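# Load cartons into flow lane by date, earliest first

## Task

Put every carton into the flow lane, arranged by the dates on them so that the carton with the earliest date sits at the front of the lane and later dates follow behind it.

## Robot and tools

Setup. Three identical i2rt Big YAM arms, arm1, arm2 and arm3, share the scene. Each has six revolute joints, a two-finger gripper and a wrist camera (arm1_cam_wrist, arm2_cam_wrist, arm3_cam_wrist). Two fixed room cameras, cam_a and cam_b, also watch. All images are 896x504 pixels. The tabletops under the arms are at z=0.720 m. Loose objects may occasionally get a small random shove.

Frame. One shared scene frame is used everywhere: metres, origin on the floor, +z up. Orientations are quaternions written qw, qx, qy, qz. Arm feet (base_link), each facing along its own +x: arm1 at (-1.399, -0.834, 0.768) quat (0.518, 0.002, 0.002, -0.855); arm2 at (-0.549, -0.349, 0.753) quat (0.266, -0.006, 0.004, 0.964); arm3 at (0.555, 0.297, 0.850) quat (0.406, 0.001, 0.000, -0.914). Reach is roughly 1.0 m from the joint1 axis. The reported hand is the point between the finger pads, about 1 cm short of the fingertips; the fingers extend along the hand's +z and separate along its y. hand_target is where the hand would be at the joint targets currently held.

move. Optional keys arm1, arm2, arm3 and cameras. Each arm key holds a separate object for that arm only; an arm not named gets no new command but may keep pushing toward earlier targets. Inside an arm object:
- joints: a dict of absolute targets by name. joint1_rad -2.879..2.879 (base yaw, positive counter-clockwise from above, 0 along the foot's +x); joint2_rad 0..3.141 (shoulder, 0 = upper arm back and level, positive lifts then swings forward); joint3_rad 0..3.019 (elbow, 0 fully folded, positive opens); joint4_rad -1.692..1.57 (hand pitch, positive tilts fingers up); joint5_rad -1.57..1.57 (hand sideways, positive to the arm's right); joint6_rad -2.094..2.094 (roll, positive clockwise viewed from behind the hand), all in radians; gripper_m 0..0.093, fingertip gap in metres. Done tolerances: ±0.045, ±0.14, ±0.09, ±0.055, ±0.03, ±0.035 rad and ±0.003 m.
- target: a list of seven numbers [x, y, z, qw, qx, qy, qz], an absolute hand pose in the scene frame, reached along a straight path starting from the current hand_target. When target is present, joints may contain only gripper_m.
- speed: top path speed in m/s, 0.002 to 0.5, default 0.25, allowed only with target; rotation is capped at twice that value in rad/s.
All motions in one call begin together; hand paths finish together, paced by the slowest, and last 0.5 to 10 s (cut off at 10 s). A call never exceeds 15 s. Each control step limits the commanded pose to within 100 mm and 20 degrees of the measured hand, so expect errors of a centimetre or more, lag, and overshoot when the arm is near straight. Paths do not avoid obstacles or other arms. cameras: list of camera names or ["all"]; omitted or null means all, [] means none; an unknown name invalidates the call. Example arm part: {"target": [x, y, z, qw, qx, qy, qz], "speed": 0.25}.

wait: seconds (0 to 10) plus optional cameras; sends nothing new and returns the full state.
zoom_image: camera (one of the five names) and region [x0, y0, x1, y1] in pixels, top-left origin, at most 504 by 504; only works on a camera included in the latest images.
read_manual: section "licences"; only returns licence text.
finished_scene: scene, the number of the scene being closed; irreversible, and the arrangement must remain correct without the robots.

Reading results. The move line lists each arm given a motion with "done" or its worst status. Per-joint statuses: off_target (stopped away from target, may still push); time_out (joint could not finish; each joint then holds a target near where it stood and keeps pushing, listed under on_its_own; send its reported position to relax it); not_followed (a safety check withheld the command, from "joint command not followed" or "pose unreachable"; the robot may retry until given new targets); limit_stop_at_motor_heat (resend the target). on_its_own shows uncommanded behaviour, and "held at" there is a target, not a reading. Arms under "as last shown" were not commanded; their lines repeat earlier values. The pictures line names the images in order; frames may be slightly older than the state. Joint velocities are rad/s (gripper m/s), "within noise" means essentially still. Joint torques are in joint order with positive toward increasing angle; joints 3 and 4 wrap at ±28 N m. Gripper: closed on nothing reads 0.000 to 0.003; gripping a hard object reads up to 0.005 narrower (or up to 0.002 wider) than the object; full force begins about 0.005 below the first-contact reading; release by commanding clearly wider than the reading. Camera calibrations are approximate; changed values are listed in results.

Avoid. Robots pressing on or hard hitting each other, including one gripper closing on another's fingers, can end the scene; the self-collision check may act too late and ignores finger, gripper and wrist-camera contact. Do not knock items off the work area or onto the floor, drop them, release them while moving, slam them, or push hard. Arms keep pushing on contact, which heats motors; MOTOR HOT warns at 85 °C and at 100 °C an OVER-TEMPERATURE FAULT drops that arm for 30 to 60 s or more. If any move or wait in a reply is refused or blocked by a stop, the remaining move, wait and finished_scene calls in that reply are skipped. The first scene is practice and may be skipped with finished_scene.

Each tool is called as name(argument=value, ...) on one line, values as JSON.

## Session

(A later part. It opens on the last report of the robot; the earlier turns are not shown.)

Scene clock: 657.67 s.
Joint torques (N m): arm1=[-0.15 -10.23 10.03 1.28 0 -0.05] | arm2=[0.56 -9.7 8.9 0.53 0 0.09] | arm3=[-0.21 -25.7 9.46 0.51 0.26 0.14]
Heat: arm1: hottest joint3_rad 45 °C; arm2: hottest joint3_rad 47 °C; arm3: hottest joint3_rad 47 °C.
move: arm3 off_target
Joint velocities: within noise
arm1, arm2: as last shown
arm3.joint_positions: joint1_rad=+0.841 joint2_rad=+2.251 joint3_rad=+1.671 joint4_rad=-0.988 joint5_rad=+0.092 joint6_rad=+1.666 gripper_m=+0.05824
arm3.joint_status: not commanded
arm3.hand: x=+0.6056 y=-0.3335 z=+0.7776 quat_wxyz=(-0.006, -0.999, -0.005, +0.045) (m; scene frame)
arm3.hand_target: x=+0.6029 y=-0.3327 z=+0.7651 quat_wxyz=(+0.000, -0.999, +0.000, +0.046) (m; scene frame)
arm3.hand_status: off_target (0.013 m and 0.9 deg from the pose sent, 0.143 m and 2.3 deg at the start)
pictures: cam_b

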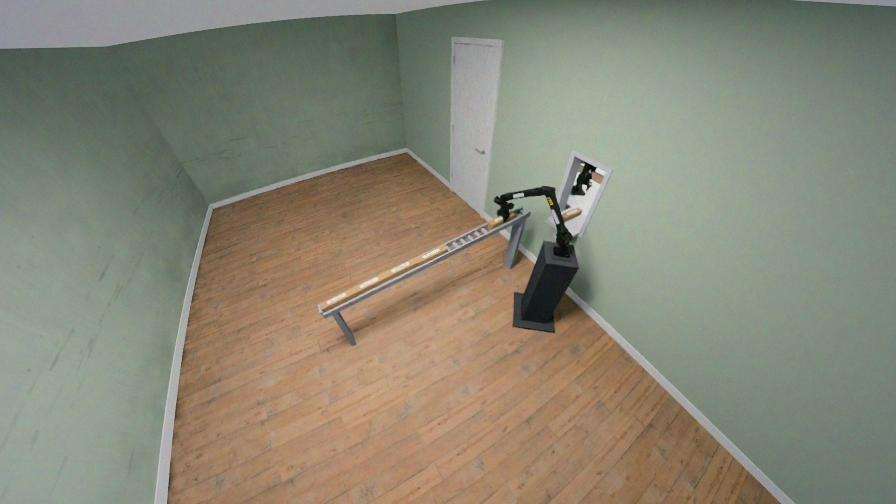

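move(arm3={"target": [0.603, -0.333, 0.752, 0, 0.9989, 0, -0.0462], "speed": 0.1}, cameras=[])

move(arm3={"joints": {"gripper_m": 0.073}}, cameras=["arm3_cam_wrist"])

move(arm3={"target": [0.60, -0.331, 0.90, 0, 1, 0, 0], "speed": 0.25}, cameras=["arm3_cam_wrist", "cam_b"])

Scene clock: 661.63 s.
Joint torques (N m): arm1=[-0.26 -10.23 10.03 1.29 -0.01 -0.06] | arm2=[0.56 -9.7 8.9 0.53 0 0.09] | arm3=[-0.15 -23.94 8.94 0.84 0.26 0.12]
Heat: arm1: hottest joint3_rad 45 °C; arm2: hottest joint3_rad 47 °C; arm3: hottest joint3_rad 46 °C.
move: arm3 off_target
Joint velocities: within noise
arm1, arm2: as last shown
arm3.joint_positions: joint1_rad=+0.841 joint2_rad=+2.252 joint3_rad=+1.671 joint4_rad=-0.975 joint5_rad=+0.092 joint6_rad=+1.667 gripper_m=+0.05824
arm3.joint_status: not commanded
arm3.hand: x=+0.6059 y=-0.3366 z=+0.7772 quat_wxyz=(-0.012, -0.999, -0.005, +0.044) (m; scene frame)
arm3.hand_target: x=+0.6029 y=-0.3320 z=+0.7527 quat_wxyz=(+0.000, -0.999, +0.000, +0.046) (m; scene frame)
arm3.hand_status: off_target (0.026 m and 1.5 deg from the pose sent, 0.026 m and 0.9 deg at the start)
pictures: none
No camera images: "cameras" was empty.

Scene clock: 662.30 s.
Joint torques (N m): arm1=[-0.26 -10.29 10 1.29 0 -0.06] | arm2=[0.56 -9.7 8.88 0.51 0 0.09] | arm3=[-0.26 -24.35 9.61 0.83 0.27 0.12]
Heat: arm1: hottest joint3_rad 45 °C; arm2: hottest joint3_rad 47 °C; arm3: hottest joint3_rad 46 °C.
move: arm3 done
Joint velocities: within noise
arm1, arm2: as last shown
arm3.joint_positions: joint1_rad=+0.841 joint2_rad=+2.257 joint3_rad=+1.663 joint4_rad=-0.974 joint5_rad=+0.092 joint6_rad=+1.668 gripper_m=+0.07288
arm3.joint_status: all done
arm3.hand: x=+0.6054 y=-0.3321 z=+0.7713 quat_wxyz=(-0.006, -0.999, -0.004, +0.045) (m; scene frame)
arm3.hand_target: x=+0.6029 y=-0.3321 z=+0.7526 quat_wxyz=(+0.000, -0.999, +0.000, +0.046) (m; scene frame)
arm3.hand_status: not commanded
pictures: arm3_cam_wrist
camera_calibration:
arm3_cam_wrist: T_world_to_cam=[[0.00634099, 0.999864, -0.015203, 0.340808], [0.853015, 0.00252555, 0.52188, -0.916331], [0.521848, -0.0162777, -0.852883, 0.459488], [0, 0, 0, 1]] pos_world=[0.5397, -0.330968, 0.875286]

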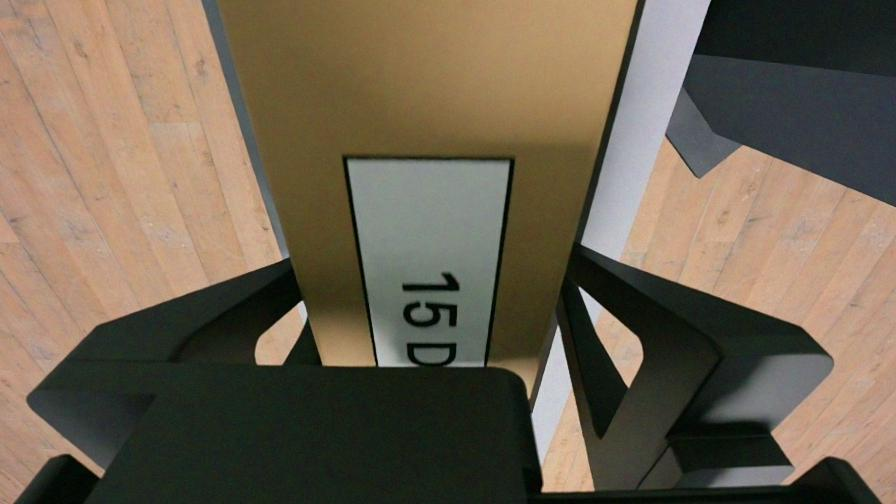

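Scene clock: 663.77 s.
Joint torques (N m): arm1=[-0.26 -10.17 10 1.26 0 -0.06] | arm2=[0.56 -9.76 8.9 0.53 0 0.09] | arm3=[-0.91 -24.82 13.27 -0.02 0.03 -0.02]
Heat: arm1: hottest joint3_rad 45 °C; arm2: hottest joint3_rad 47 °C; arm3: hottest joint3_rad 46 °C.
move: arm3 off_target
Joint velocities: within noise
arm1, arm2: as last shown
arm3.joint_positions: joint1_rad=+0.817 joint2_rad=+2.078 joint3_rad=+1.716 joint4_rad=-1.218 joint5_rad=+0.005 joint6_rad=+1.653 gripper_m=+0.07295
arm3.joint_status: not commanded
arm3.hand: x=+0.6045 y=-0.3205 z=+0.8977 quat_wxyz=(+0.005, -1.000, +0.000, +0.002) (m; scene frame)
arm3.hand_target: x=+0.5999 y=-0.3306 z=+0.9000 quat_wxyz=(+0.000, -1.000, +0.000, +0.000) (m; scene frame)
arm3.hand_status: off_target (0.012 m and 0.6 deg from the pose sent, 0.129 m and 5.2 deg at the start)
pictures: arm3_cam_wrist, cam_b
camera_calibration:
arm3_cam_wrist: T_world_to_cam=[[0.0149268, 0.999868, 0.00640665, 0.30655], [0.805344, -0.0158198, 0.592596, -1.02199], [0.59262, -0.003686, -0.805474, 0.486626], [0, 0, 0, 1]] pos_world=[0.530092, -0.320883, 0.995627]

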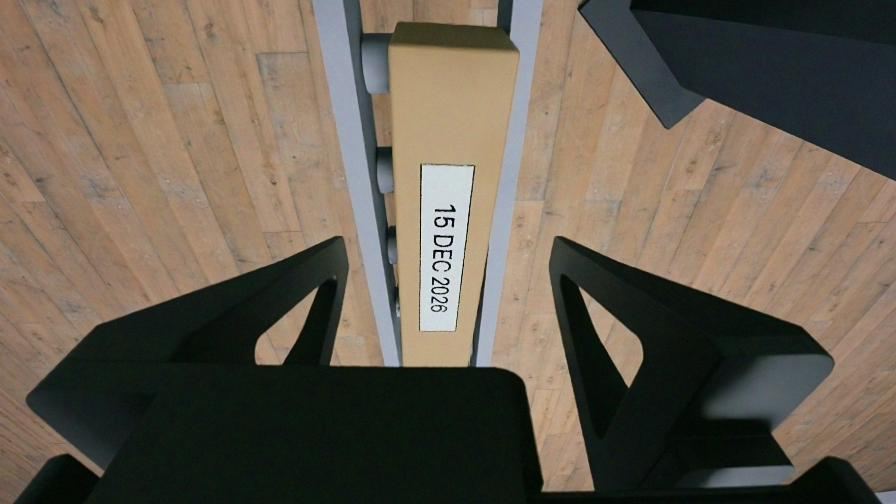

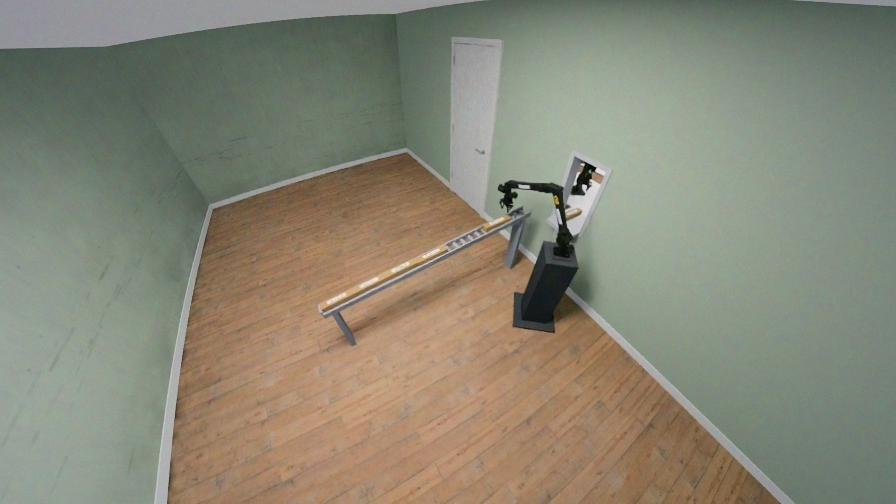

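move(arm3={"target": [0.17, 0.0, 0.95, 0, 1, 0, 0], "speed": 0.5, "joints": {"gripper_m": 0.083}}, cameras=[])

move(arm3={"target": [-0.025, -0.043, 0.88, 0, 1, 0, 0], "speed": 0.4}, cameras=["arm3_cam_wrist"])

Scene clock: 669.73 s.
Joint torques (N m): arm1=[-0.21 -10.23 10.02 1.28 0 -0.06] | arm2=[0.56 -9.7 8.9 0.53 0 0.09] | arm3=[0.79 -16.56 14.04 0.02 -0.03 -0.04]
Heat: arm1: hottest joint3_rad 45 °C; arm2: hottest joint3_rad 47 °C; arm3: hottest joint3_rad 46 °C.
move: arm3 off_target
Joint velocities: within noise
arm1, arm2: as last shown
arm3.joint_positions: joint1_rad=-0.183 joint2_rad=+1.665 joint3_rad=+1.237 joint4_rad=-1.151 joint5_rad=+0.004 joint6_rad=+0.669 gripper_m=+0.08291
arm3.joint_status: all done
arm3.hand: x=+0.1800 y=+0.0126 z=+0.9458 quat_wxyz=(+0.004, -1.000, +0.008, -0.003) (m; scene frame)
arm3.hand_target: x=+0.1704 y=+0.0003 z=+0.9501 quat_wxyz=(+0.000, -1.000, +0.000, +0.000) (m; scene frame)
arm3.hand_status: off_target (0.017 m and 1.1 deg from the pose sent, 0.542 m and 0.5 deg at the start; pose on its path clipped on 26 of 70 steps)
pictures: none
No camera images: "cameras" was empty.

Scene clock: 671.43 s.
Joint torques (N m): arm1=[-0.21 -10.23 10 1.26 0 -0.06] | arm2=[0.56 -9.7 8.9 0.51 0 0.09] | arm3=[0.09 -25.29 14.61 0.12 -0.02 -0.03]
Heat: arm1: hottest joint3_rad 45 °C; arm2: hottest joint3_rad 47 °C; arm3: hottest joint3_rad 47 °C.
move: arm3 off_target
Joint velocities: within noise
arm1.joint_positions: joint1_rad=+1.012 joint2_rad=+1.202 joint3_rad=+1.195 joint4_rad=-1.112 joint5_rad=+0.005 joint6_rad=+0.009 gripper_m=+0.08996
arm1.joint_status: not commanded
arm1.hand: x=-1.1786 y=-1.2139 z=+1.0503 quat_wxyz=(-0.193, -0.489, -0.844, +0.110) (m; scene frame)
arm1.hand_target: x=-1.1814 y=-1.2195 z=+1.0550 quat_wxyz=(-0.201, -0.489, -0.841, +0.116) (m; scene frame)
arm1.hand_status: not commanded
arm2.joint_positions: joint1_rad=-2.017 joint2_rad=+1.393 joint3_rad=+1.272 joint4_rad=-1.438 joint5_rad=-0.014 joint6_rad=+0.585 gripper_m=+0.08195
arm2.joint_status: not commanded
arm2.hand: x=-0.2154 y=-0.1219 z=+0.9771 quat_wxyz=(-0.006, +0.000, -1.000, -0.003) (m; scene frame)
arm2.hand_target: x=-0.2200 y=-0.1200 z=+0.9701 quat_wxyz=(+0.000, +0.000, -1.000, +0.000) (m; scene frame)
arm2.hand_status: not commanded
arm3.joint_positions: joint1_rad=-0.306 joint2_rad=+2.192 joint3_rad=+1.878 joint4_rad=-1.259 joint5_rad=+0.003 joint6_rad=+0.540 gripper_m=+0.08291
arm3.joint_status: not commanded
arm3.hand: x=-0.0156 y=-0.0358 z=+0.8843 quat_wxyz=(+0.002, -1.000, +0.005, -0.001) (m; scene frame)
arm3.hand_target: x=-0.0245 y=-0.0428 z=+0.8800 quat_wxyz=(+0.000, -1.000, +0.000, +0.001) (m; scene frame)
arm3.hand_status: off_target (0.013 m and 0.6 deg from the pose sent, 0.222 m and 1.1 deg at the start; pose on its path clipped on 3 of 51 steps)
pictures: arm3_cam_wrist
camera_calibration:
arm3_cam_wrist: T_world_to_cam=[[0.0256955, 0.999669, 0.00148584, 0.0357535], [0.801911, -0.0214997, 0.597057, -0.514385], [0.596891, -0.0141502, -0.802197, 0.84115], [0, 0, 0, 1]] pos_world=[-0.0905031, -0.0348984, 0.981832]

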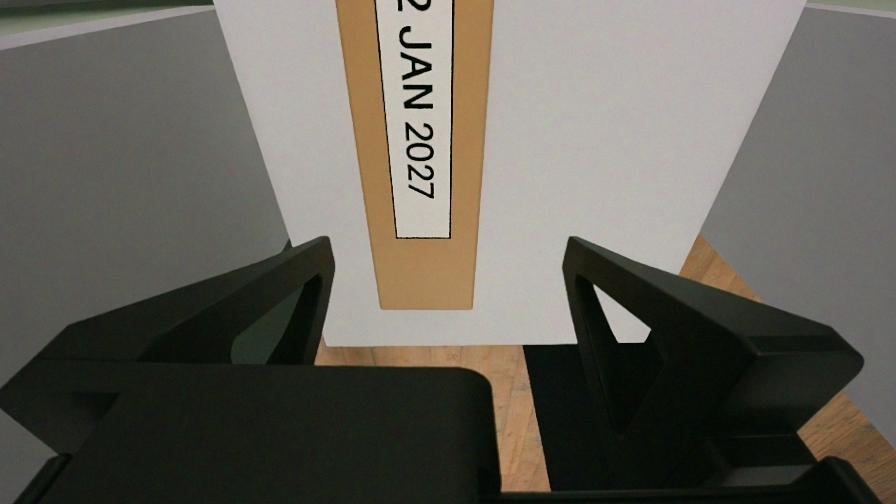

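move(arm3={"target": [-0.03, -0.055, 0.768, 0, 1, 0, 0], "speed": 0.15}, cameras=["arm3_cam_wrist"])

move(arm3={"joints": {"gripper_m": 0.05}}, cameras=[])

move(arm3={"target": [-0.03, -0.045, 0.95, 0, 1, 0, 0], "speed": 0.25}, cameras=["arm3_cam_wrist"])

Scene clock: 676.90 s.
Joint torques (N m): arm1=[-0.21 -10.23 10 1.29 0 -0.06] | arm2=[0.56 -9.7 8.88 0.53 0 0.09] | arm3=[0.85 -27.46 11.71 0.68 -0.01 0.1]
Heat: arm1: hottest joint3_rad 45 °C; arm2: hottest joint3_rad 47 °C; arm3: hottest joint3_rad 47 °C.
move: arm3 off_target
Joint velocities: within noise
arm1, arm2: as last shown
arm3.joint_positions: joint1_rad=-0.304 joint2_rad=+2.356 joint3_rad=+1.878 joint4_rad=-1.097 joint5_rad=+0.003 joint6_rad=+0.540 gripper_m=+0.08291
arm3.joint_status: not commanded
arm3.hand: x=-0.0282 y=-0.0445 z=+0.7779 quat_wxyz=(+0.003, -1.000, +0.004, -0.002) (m; scene frame)
arm3.hand_target: x=-0.0296 y=-0.0549 z=+0.7683 quat_wxyz=(+0.000, -1.000, +0.000, +0.000) (m; scene frame)
arm3.hand_status: off_target (0.015 m and 0.6 deg from the pose sent, 0.119 m and 0.6 deg at the start)
pictures: arm3_cam_wrist
camera_calibration:
arm3_cam_wrist: T_world_to_cam=[[0.0237279, 0.999715, 0.00270104, 0.0439701], [0.800793, -0.0206239, 0.598586, -0.442143], [0.598471, -0.0120402, -0.801054, 0.762488], [0, 0, 0, 1]] pos_world=[-0.103305, -0.0438957, 0.875336]

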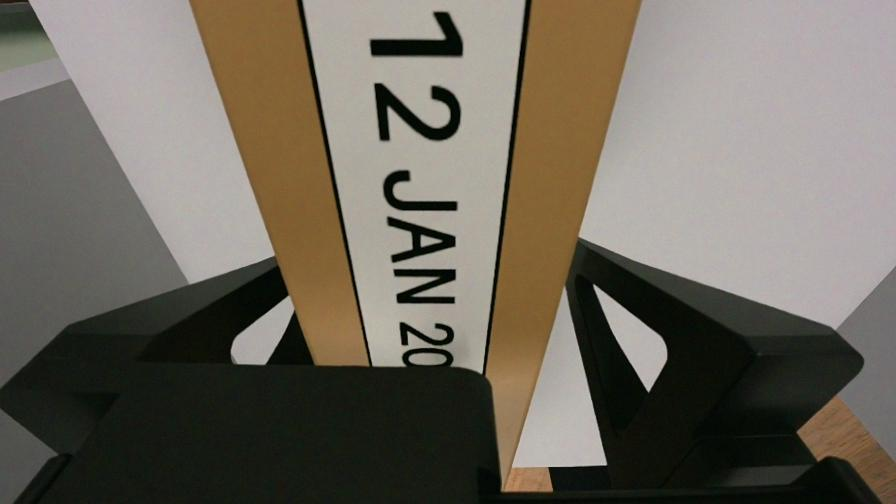

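Scene clock: 677.47 s.
Joint torques (N m): arm1=[-0.26 -10.29 10.03 1.28 0 -0.06] | arm2=[0.5 -9.7 8.9 0.54 0 0.09] | arm3=[0.79 -27.22 11.75 0.64 0.05 0.11]
Heat: arm1: hottest joint3_rad 45 °C; arm2: hottest joint3_rad 47 °C; arm3: hottest joint3_rad 47 °C.
move: arm3 off_target
Joint velocities: within noise
arm1, arm2: as last shown
arm3.joint_positions: joint1_rad=-0.303 joint2_rad=+2.356 joint3_rad=+1.878 joint4_rad=-1.096 joint5_rad=+0.002 joint6_rad=+0.540 gripper_m=+0.05813
arm3.joint_status: gripper_m off_target (ended at +0.05816, target +0.05000)
arm3.hand: x=-0.0280 y=-0.0456 z=+0.7779 quat_wxyz=(+0.001, -1.000, +0.004, -0.002) (m; scene frame)
arm3.hand_target: x=-0.0297 y=-0.0547 z=+0.7683 quat_wxyz=(+0.000, -1.000, +0.000, +0.000) (m; scene frame)
arm3.hand_status: not commanded
pictures: none
No camera images: "cameras" was empty.

Scene clock: 679.17 s.
Joint torques (N m): arm1=[-0.26 -10.17 10.03 1.26 0 -0.06] | arm2=[0.56 -9.7 8.88 0.51 -0.01 0.09] | arm3=[-0.15 -28.63 16.08 -0.05 0.06 -0.01]
Heat: arm1: hottest joint3_rad 45 °C; arm2: hottest joint3_rad 47 °C; arm3: hottest joint3_rad 47 °C.
move: arm3 off_target
Joint velocities: within noise
arm1, arm2: as last shown
arm3.joint_positions: joint1_rad=-0.303 joint2_rad=+2.190 joint3_rad=+1.994 joint4_rad=-1.423 joint5_rad=+0.002 joint6_rad=+0.539 gripper_m=+0.05813
arm3.joint_status: not commanded
arm3.hand: x=-0.0142 y=-0.0374 z=+0.9284 quat_wxyz=(+0.013, -1.000, +0.003, -0.021) (m; scene frame)
arm3.hand_target: x=-0.0290 y=-0.0442 z=+0.9503 quat_wxyz=(+0.000, -1.000, +0.000, +0.001) (m; scene frame)
arm3.hand_status: off_target (0.028 m and 2.9 deg from the pose sent, 0.172 m and 0.5 deg at the start; pose on its path clipped on 7 of 51 steps)
pictures: arm3_cam_wrist
camera_calibration:
arm3_cam_wrist: T_world_to_cam=[[0.0209584, 0.999487, 0.0242111, 0.0160642], [0.777084, -0.0315219, 0.628608, -0.571888], [0.629048, 0.00563946, -0.777346, 0.853805], [0, 0, 0, 1]] pos_world=[-0.0930166, -0.038898, 1.02281]

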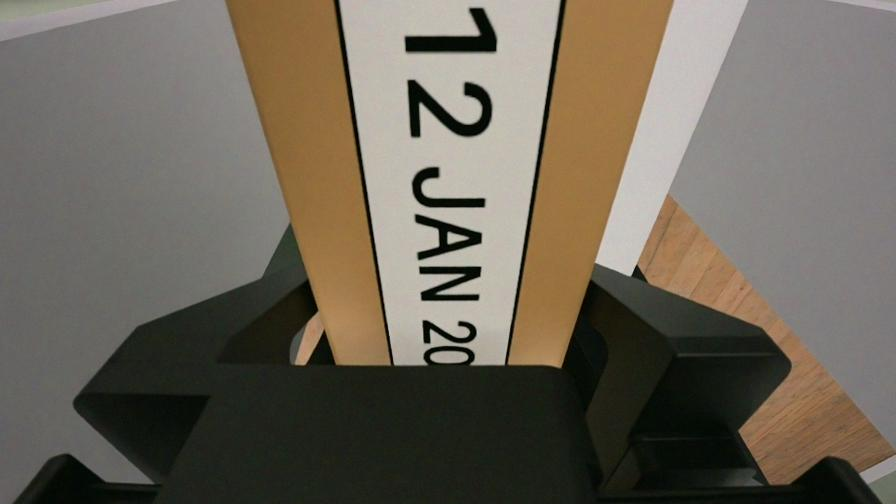

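move(arm3={"target": [0.17, 0.0, 0.97, 0, 1, 0, 0], "speed": 0.45}, cameras=[])

move(arm3={"target": [0.60, -0.337, 0.90, 0, 0.9989, 0, -0.0462], "speed": 0.45}, cameras=["cam_b"])

move(arm3={"target": [0.603, -0.333, 0.748, 0, 0.9989, 0, -0.0462], "speed": 0.12}, cameras=["cam_b"])

Scene clock: 685.37 s.
Joint torques (N m): arm1=[-0.26 -10.23 10 1.28 0 -0.06] | arm2=[0.56 -9.7 8.88 0.53 0 0.09] | arm3=[0.15 -20.6 10.73 0.68 0.22 0.14]
Heat: arm1: hottest joint3_rad 45 °C; arm2: hottest joint3_rad 47 °C; arm3: hottest joint3_rad 48 °C.
move: arm3 done
Joint velocities: within noise
arm1, arm2: as last shown
arm3.joint_positions: joint1_rad=-0.177 joint2_rad=+1.683 joint3_rad=+1.308 joint4_rad=-1.221 joint5_rad=-0.003 joint6_rad=+0.651 gripper_m=+0.05813
arm3.joint_status: not commanded
arm3.hand: x=+0.1741 y=+0.0029 z=+0.9628 quat_wxyz=(+0.007, -1.000, -0.004, -0.012) (m; scene frame)
arm3.hand_target: x=+0.1700 y=+0.0001 z=+0.9701 quat_wxyz=(+0.000, -1.000, +0.000, +0.000) (m; scene frame)
arm3.hand_status: done (0.009 m and 1.6 deg from the pose sent, 0.192 m and 2.9 deg at the start)
pictures: none
No camera images: "cameras" was empty.

Scene clock: 687.80 s.
Joint torques (N m): arm1=[-0.32 -10.29 10.02 1.29 0 -0.06] | arm2=[0.56 -9.7 8.9 0.54 0 0.09] | arm3=[-0.5 -25.35 15.3 -0.18 0.36 0.16]
Heat: arm1: hottest joint3_rad 45 °C; arm2: hottest joint3_rad 47 °C; arm3: hottest joint3_rad 48 °C.
move: arm3 off_target
Joint velocities: within noise
arm1, arm2: as last shown
arm3.joint_positions: joint1_rad=+0.840 joint2_rad=+2.100 joint3_rad=+1.724 joint4_rad=-1.238 joint5_rad=+0.089 joint6_rad=+1.660 gripper_m=+0.05814
arm3.joint_status: not commanded
arm3.hand: x=+0.6039 y=-0.3169 z=+0.8879 quat_wxyz=(+0.017, -0.999, -0.009, +0.045) (m; scene frame)
arm3.hand_target: x=+0.5997 y=-0.3359 z=+0.9002 quat_wxyz=(+0.000, -0.999, +0.000, +0.046) (m; scene frame)
arm3.hand_status: off_target (0.024 m and 2.3 deg from the pose sent, 0.548 m and 6.7 deg at the start; pose on its path clipped on 12 of 73 steps)
pictures: cam_b

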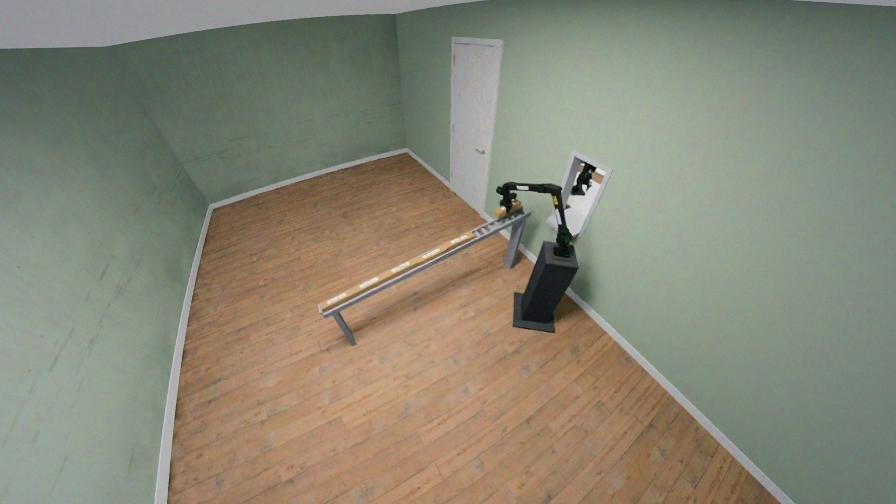

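Scene clock: 689.63 s.
Joint torques (N m): arm1=[-0.21 -10.23 10.03 1.28 0 -0.06] | arm2=[0.56 -9.7 8.9 0.53 0 0.09] | arm3=[-0.26 -24.7 9.05 0.83 0.38 0.14]
Heat: arm1: hottest joint3_rad 45 °C; arm2: hottest joint3_rad 47 °C; arm3: hottest joint3_rad 48 °C.
move: arm3 off_target
Joint velocities: within noise
arm1, arm2: as last shown
arm3.joint_positions: joint1_rad=+0.840 joint2_rad=+2.266 joint3_rad=+1.669 joint4_rad=-0.968 joint5_rad=+0.088 joint6_rad=+1.665 gripper_m=+0.05813
arm3.joint_status: not commanded
arm3.hand: x=+0.6061 y=-0.3348 z=+0.7682 quat_wxyz=(-0.008, -0.999, -0.005, +0.043) (m; scene frame)
arm3.hand_target: x=+0.6029 y=-0.3324 z=+0.7484 quat_wxyz=(+0.000, -0.999, +0.000, +0.046) (m; scene frame)
arm3.hand_status: off_target (0.021 m and 1.1 deg from the pose sent, 0.141 m and 2.2 deg at the start)
pictures: cam_b

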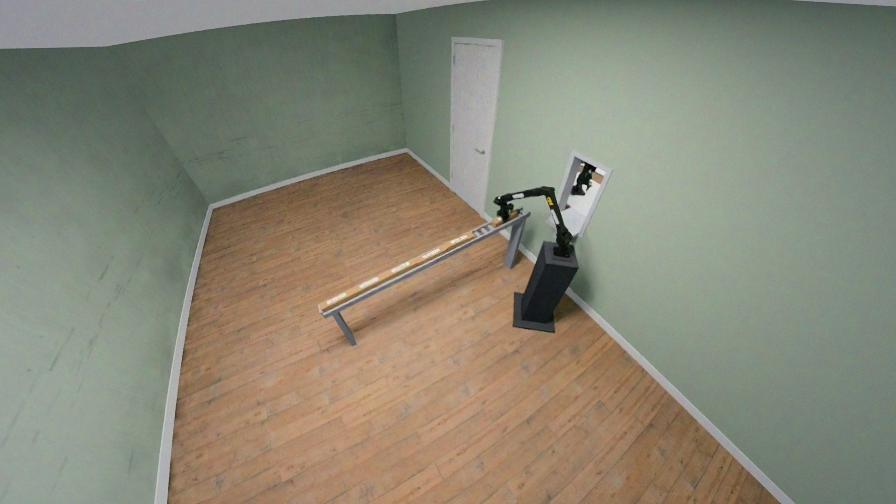

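move(arm3={"joints": {"gripper_m": 0.072}}, cameras=["arm3_cam_wrist"])

move(arm3={"target": [0.60, -0.331, 0.90, 0, 1, 0, 0], "speed": 0.25}, cameras=["arm3_cam_wrist", "cam_b"])

zoom_image(camera="cam_b", region=[310, 170, 570, 330])

Scene clock: 693.23 s.
Joint torques (N m): arm1=[-0.26 -10.29 10.03 1.28 0 -0.06] | arm2=[0.5 -9.7 8.9 0.51 0 0.09] | arm3=[-0.15 -24.53 9.65 0.88 0.32 0.12]
Heat: arm1: hottest joint3_rad 46 °C; arm2: hottest joint3_rad 47 °C; arm3: hottest joint3_rad 48 °C.
move: arm3 done
Joint velocities: within noise
arm1, arm2: as last shown
arm3.joint_positions: joint1_rad=+0.840 joint2_rad=+2.266 joint3_rad=+1.663 joint4_rad=-0.967 joint5_rad=+0.090 joint6_rad=+1.669 gripper_m=+0.07186
arm3.joint_status: all done
arm3.hand: x=+0.6054 y=-0.3317 z=+0.7656 quat_wxyz=(-0.004, -0.999, -0.004, +0.044) (m; scene frame)
arm3.hand_target: x=+0.6029 y=-0.3324 z=+0.7484 quat_wxyz=(+0.000, -0.999, +0.000, +0.046) (m; scene frame)
arm3.hand_status: not commanded
pictures: arm3_cam_wrist
camera_calibration:
arm3_cam_wrist: T_world_to_cam=[[0.00741083, 0.999895, -0.0124696, 0.337579], [0.852356, 0.000204479, 0.522963, -0.914489], [0.52291, -0.0145041, -0.852264, 0.454128], [0, 0, 0, 1]] pos_world=[0.5395, -0.33077, 0.86949]

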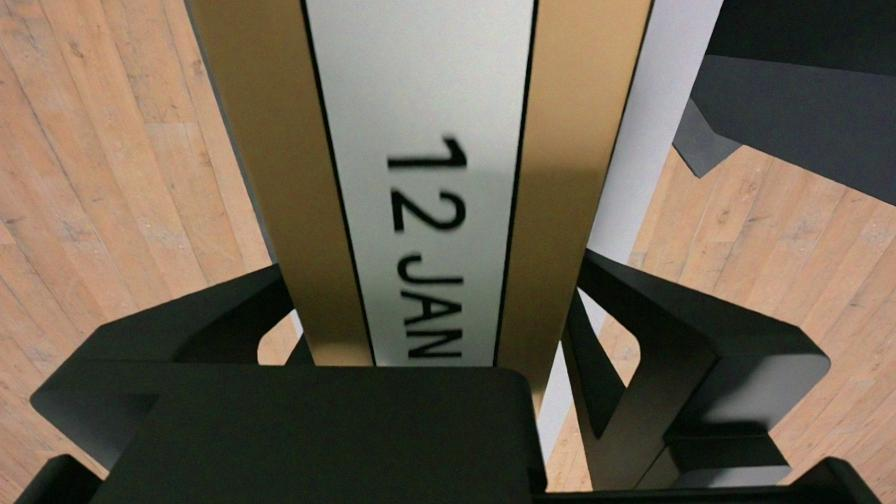

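Scene clock: 694.70 s.
Joint torques (N m): arm1=[-0.26 -10.23 10.03 1.28 0 -0.06] | arm2=[0.56 -9.76 8.9 0.53 0 0.09] | arm3=[-0.73 -25 13.33 -0.02 0.02 -0.01]
Heat: arm1: hottest joint3_rad 46 °C; arm2: hottest joint3_rad 47 °C; arm3: hottest joint3_rad 48 °C.
move: arm3 off_target
Joint velocities: within noise
arm1.joint_positions: joint1_rad=+1.012 joint2_rad=+1.202 joint3_rad=+1.195 joint4_rad=-1.112 joint5_rad=+0.005 joint6_rad=+0.009 gripper_m=+0.08996
arm1.joint_status: not commanded
arm1.hand: x=-1.1786 y=-1.2139 z=+1.0503 quat_wxyz=(-0.193, -0.489, -0.844, +0.110) (m; scene frame)
arm1.hand_target: x=-1.1814 y=-1.2195 z=+1.0550 quat_wxyz=(-0.201, -0.489, -0.841, +0.116) (m; scene frame)
arm1.hand_status: not commanded
arm2.joint_positions: joint1_rad=-2.017 joint2_rad=+1.393 joint3_rad=+1.272 joint4_rad=-1.438 joint5_rad=-0.014 joint6_rad=+0.585 gripper_m=+0.08195
arm2.joint_status: not commanded
arm2.hand: x=-0.2154 y=-0.1219 z=+0.9771 quat_wxyz=(-0.006, +0.000, -1.000, -0.003) (m; scene frame)
arm2.hand_target: x=-0.2200 y=-0.1200 z=+0.9701 quat_wxyz=(+0.000, +0.000, -1.000, +0.000) (m; scene frame)
arm2.hand_status: not commanded
arm3.joint_positions: joint1_rad=+0.818 joint2_rad=+2.079 joint3_rad=+1.715 joint4_rad=-1.218 joint5_rad=+0.005 joint6_rad=+1.653 gripper_m=+0.07195
arm3.joint_status: not commanded
arm3.hand: x=+0.6049 y=-0.3201 z=+0.8965 quat_wxyz=(+0.005, -1.000, -0.001, +0.002) (m; scene frame)
arm3.hand_target: x=+0.6000 y=-0.3307 z=+0.9001 quat_wxyz=(+0.000, -1.000, +0.000, +0.000) (m; scene frame)
arm3.hand_status: off_target (0.012 m and 0.7 deg from the pose sent, 0.134 m and 5.1 deg at the start)
pictures: arm3_cam_wrist, cam_b
camera_calibration:
arm3_cam_wrist: T_world_to_cam=[[0.0141667, 0.999865, 0.00832171, 0.304949], [0.805407, -0.0163428, 0.592497, -1.0217], [0.592553, -0.00169137, -0.80553, 0.486154], [0, 0, 0, 1]] pos_world=[0.530491, -0.320783, 0.994428]

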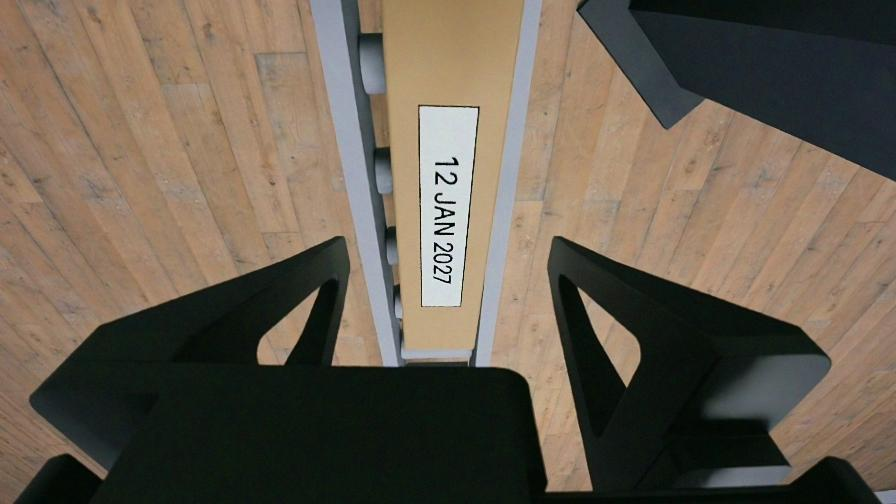

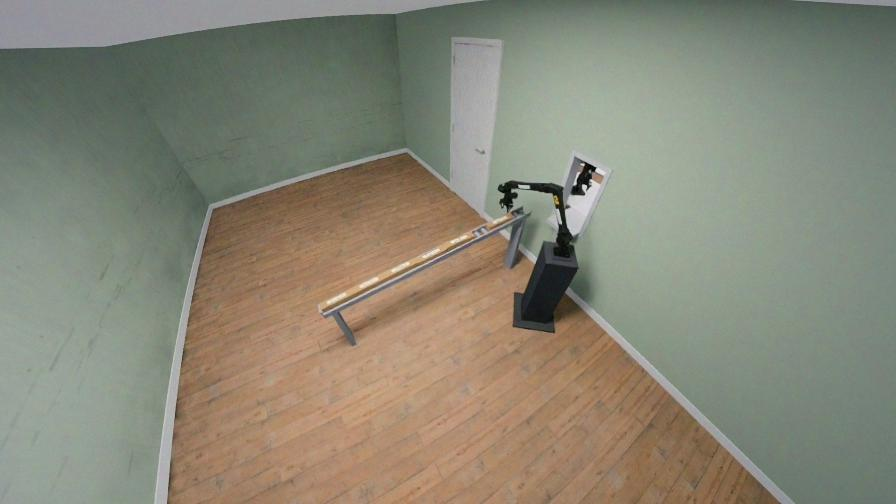

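Scaled by 1.938 from the camera's 896x504 image, which has a finer 1280x720 frame.

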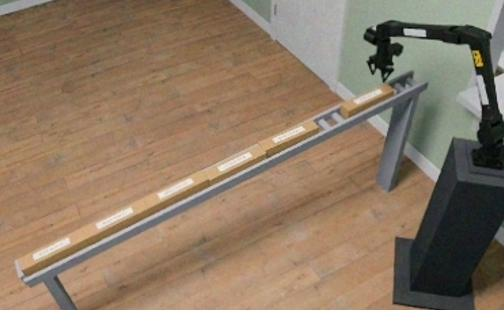

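move(cameras=["cam_a", "cam_b"])

zoom_image(camera="cam_a", region=[360, 180, 560, 300])

zoom_image(camera="cam_b", region=[310, 170, 570, 330])

Scene clock: 787.17 s.
Joint torques (N m): arm1=[-0.21 -10.17 10.02 1.29 0 -0.06] | arm2=[0.56 -9.7 8.88 0.53 0 0.09] | arm3=[-0.56 -25.05 13.33 -0.05 0.03 -0.02]
Heat: arm1: hottest joint3_rad 46 °C; arm2: hottest joint3_rad 46 °C; arm3: hottest joint3_rad 49 °C.
Joint velocities: within noise
arm1.joint_positions: joint1_rad=+1.012 joint2_rad=+1.202 joint3_rad=+1.195 joint4_rad=-1.112 joint5_rad=+0.005 joint6_rad=+0.009 gripper_m=+0.08996
arm1.joint_status: not commanded
arm1.hand: x=-1.1786 y=-1.2139 z=+1.0503 quat_wxyz=(-0.193, -0.489, -0.844, +0.110) (m; scene frame)
arm1.hand_target: x=-1.1814 y=-1.2195 z=+1.0550 quat_wxyz=(-0.201, -0.489, -0.841, +0.116) (m; scene frame)
arm1.hand_status: not commanded
arm2.joint_positions: joint1_rad=-2.017 joint2_rad=+1.393 joint3_rad=+1.272 joint4_rad=-1.438 joint5_rad=-0.014 joint6_rad=+0.585 gripper_m=+0.08195
arm2.joint_status: not commanded
arm2.hand: x=-0.2154 y=-0.1219 z=+0.9771 quat_wxyz=(-0.006, +0.000, -1.000, -0.003) (m; scene frame)
arm2.hand_target: x=-0.2200 y=-0.1200 z=+0.9701 quat_wxyz=(+0.000, +0.000, -1.000, +0.000) (m; scene frame)
arm2.hand_status: not commanded
arm3.joint_positions: joint1_rad=+0.818 joint2_rad=+2.079 joint3_rad=+1.715 joint4_rad=-1.218 joint5_rad=+0.005 joint6_rad=+1.652 gripper_m=+0.07195
arm3.joint_status: not commanded
arm3.hand: x=+0.6049 y=-0.3201 z=+0.8965 quat_wxyz=(+0.005, -1.000, -0.001, +0.002) (m; scene frame)
arm3.hand_target: x=+0.6000 y=-0.3307 z=+0.9001 quat_wxyz=(+0.000, -1.000, +0.000, +0.000) (m; scene frame)
arm3.hand_status: off_target (0.012 m and 0.7 deg from the pose sent, 0.134 m and 5.1 deg at the start)
pictures: cam_a, cam_b

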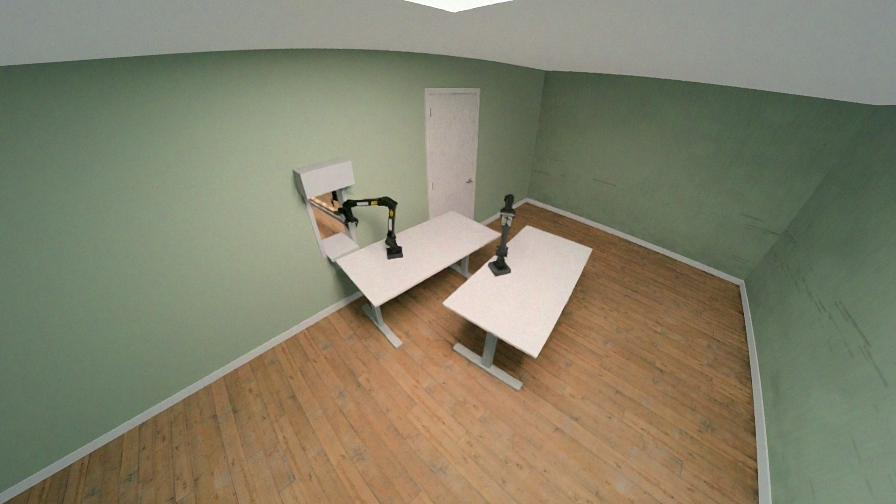

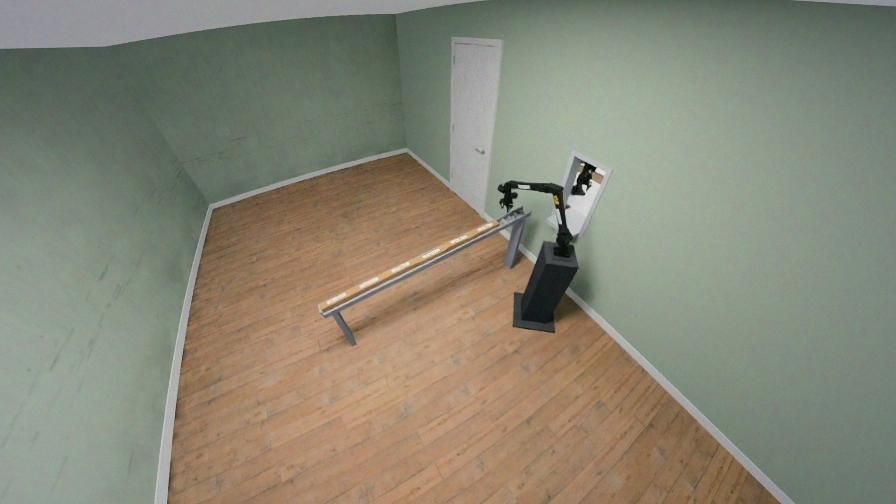

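Scaled by 2.520 from the camera's 896x504 image, which has a finer 1280x720 frame.

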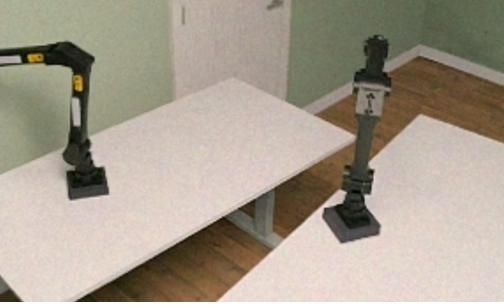

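Scaled by 1.938 from the camera's 896x504 image, which has a finer 1280x720 frame.

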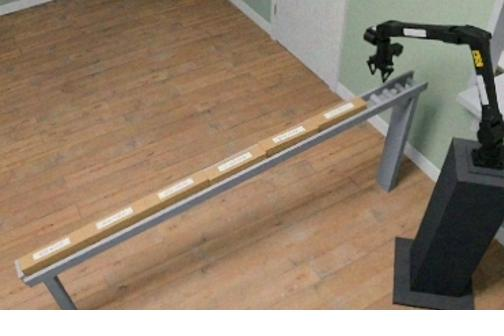

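finished_scene(scene=1)

The scene is finished: the task was done.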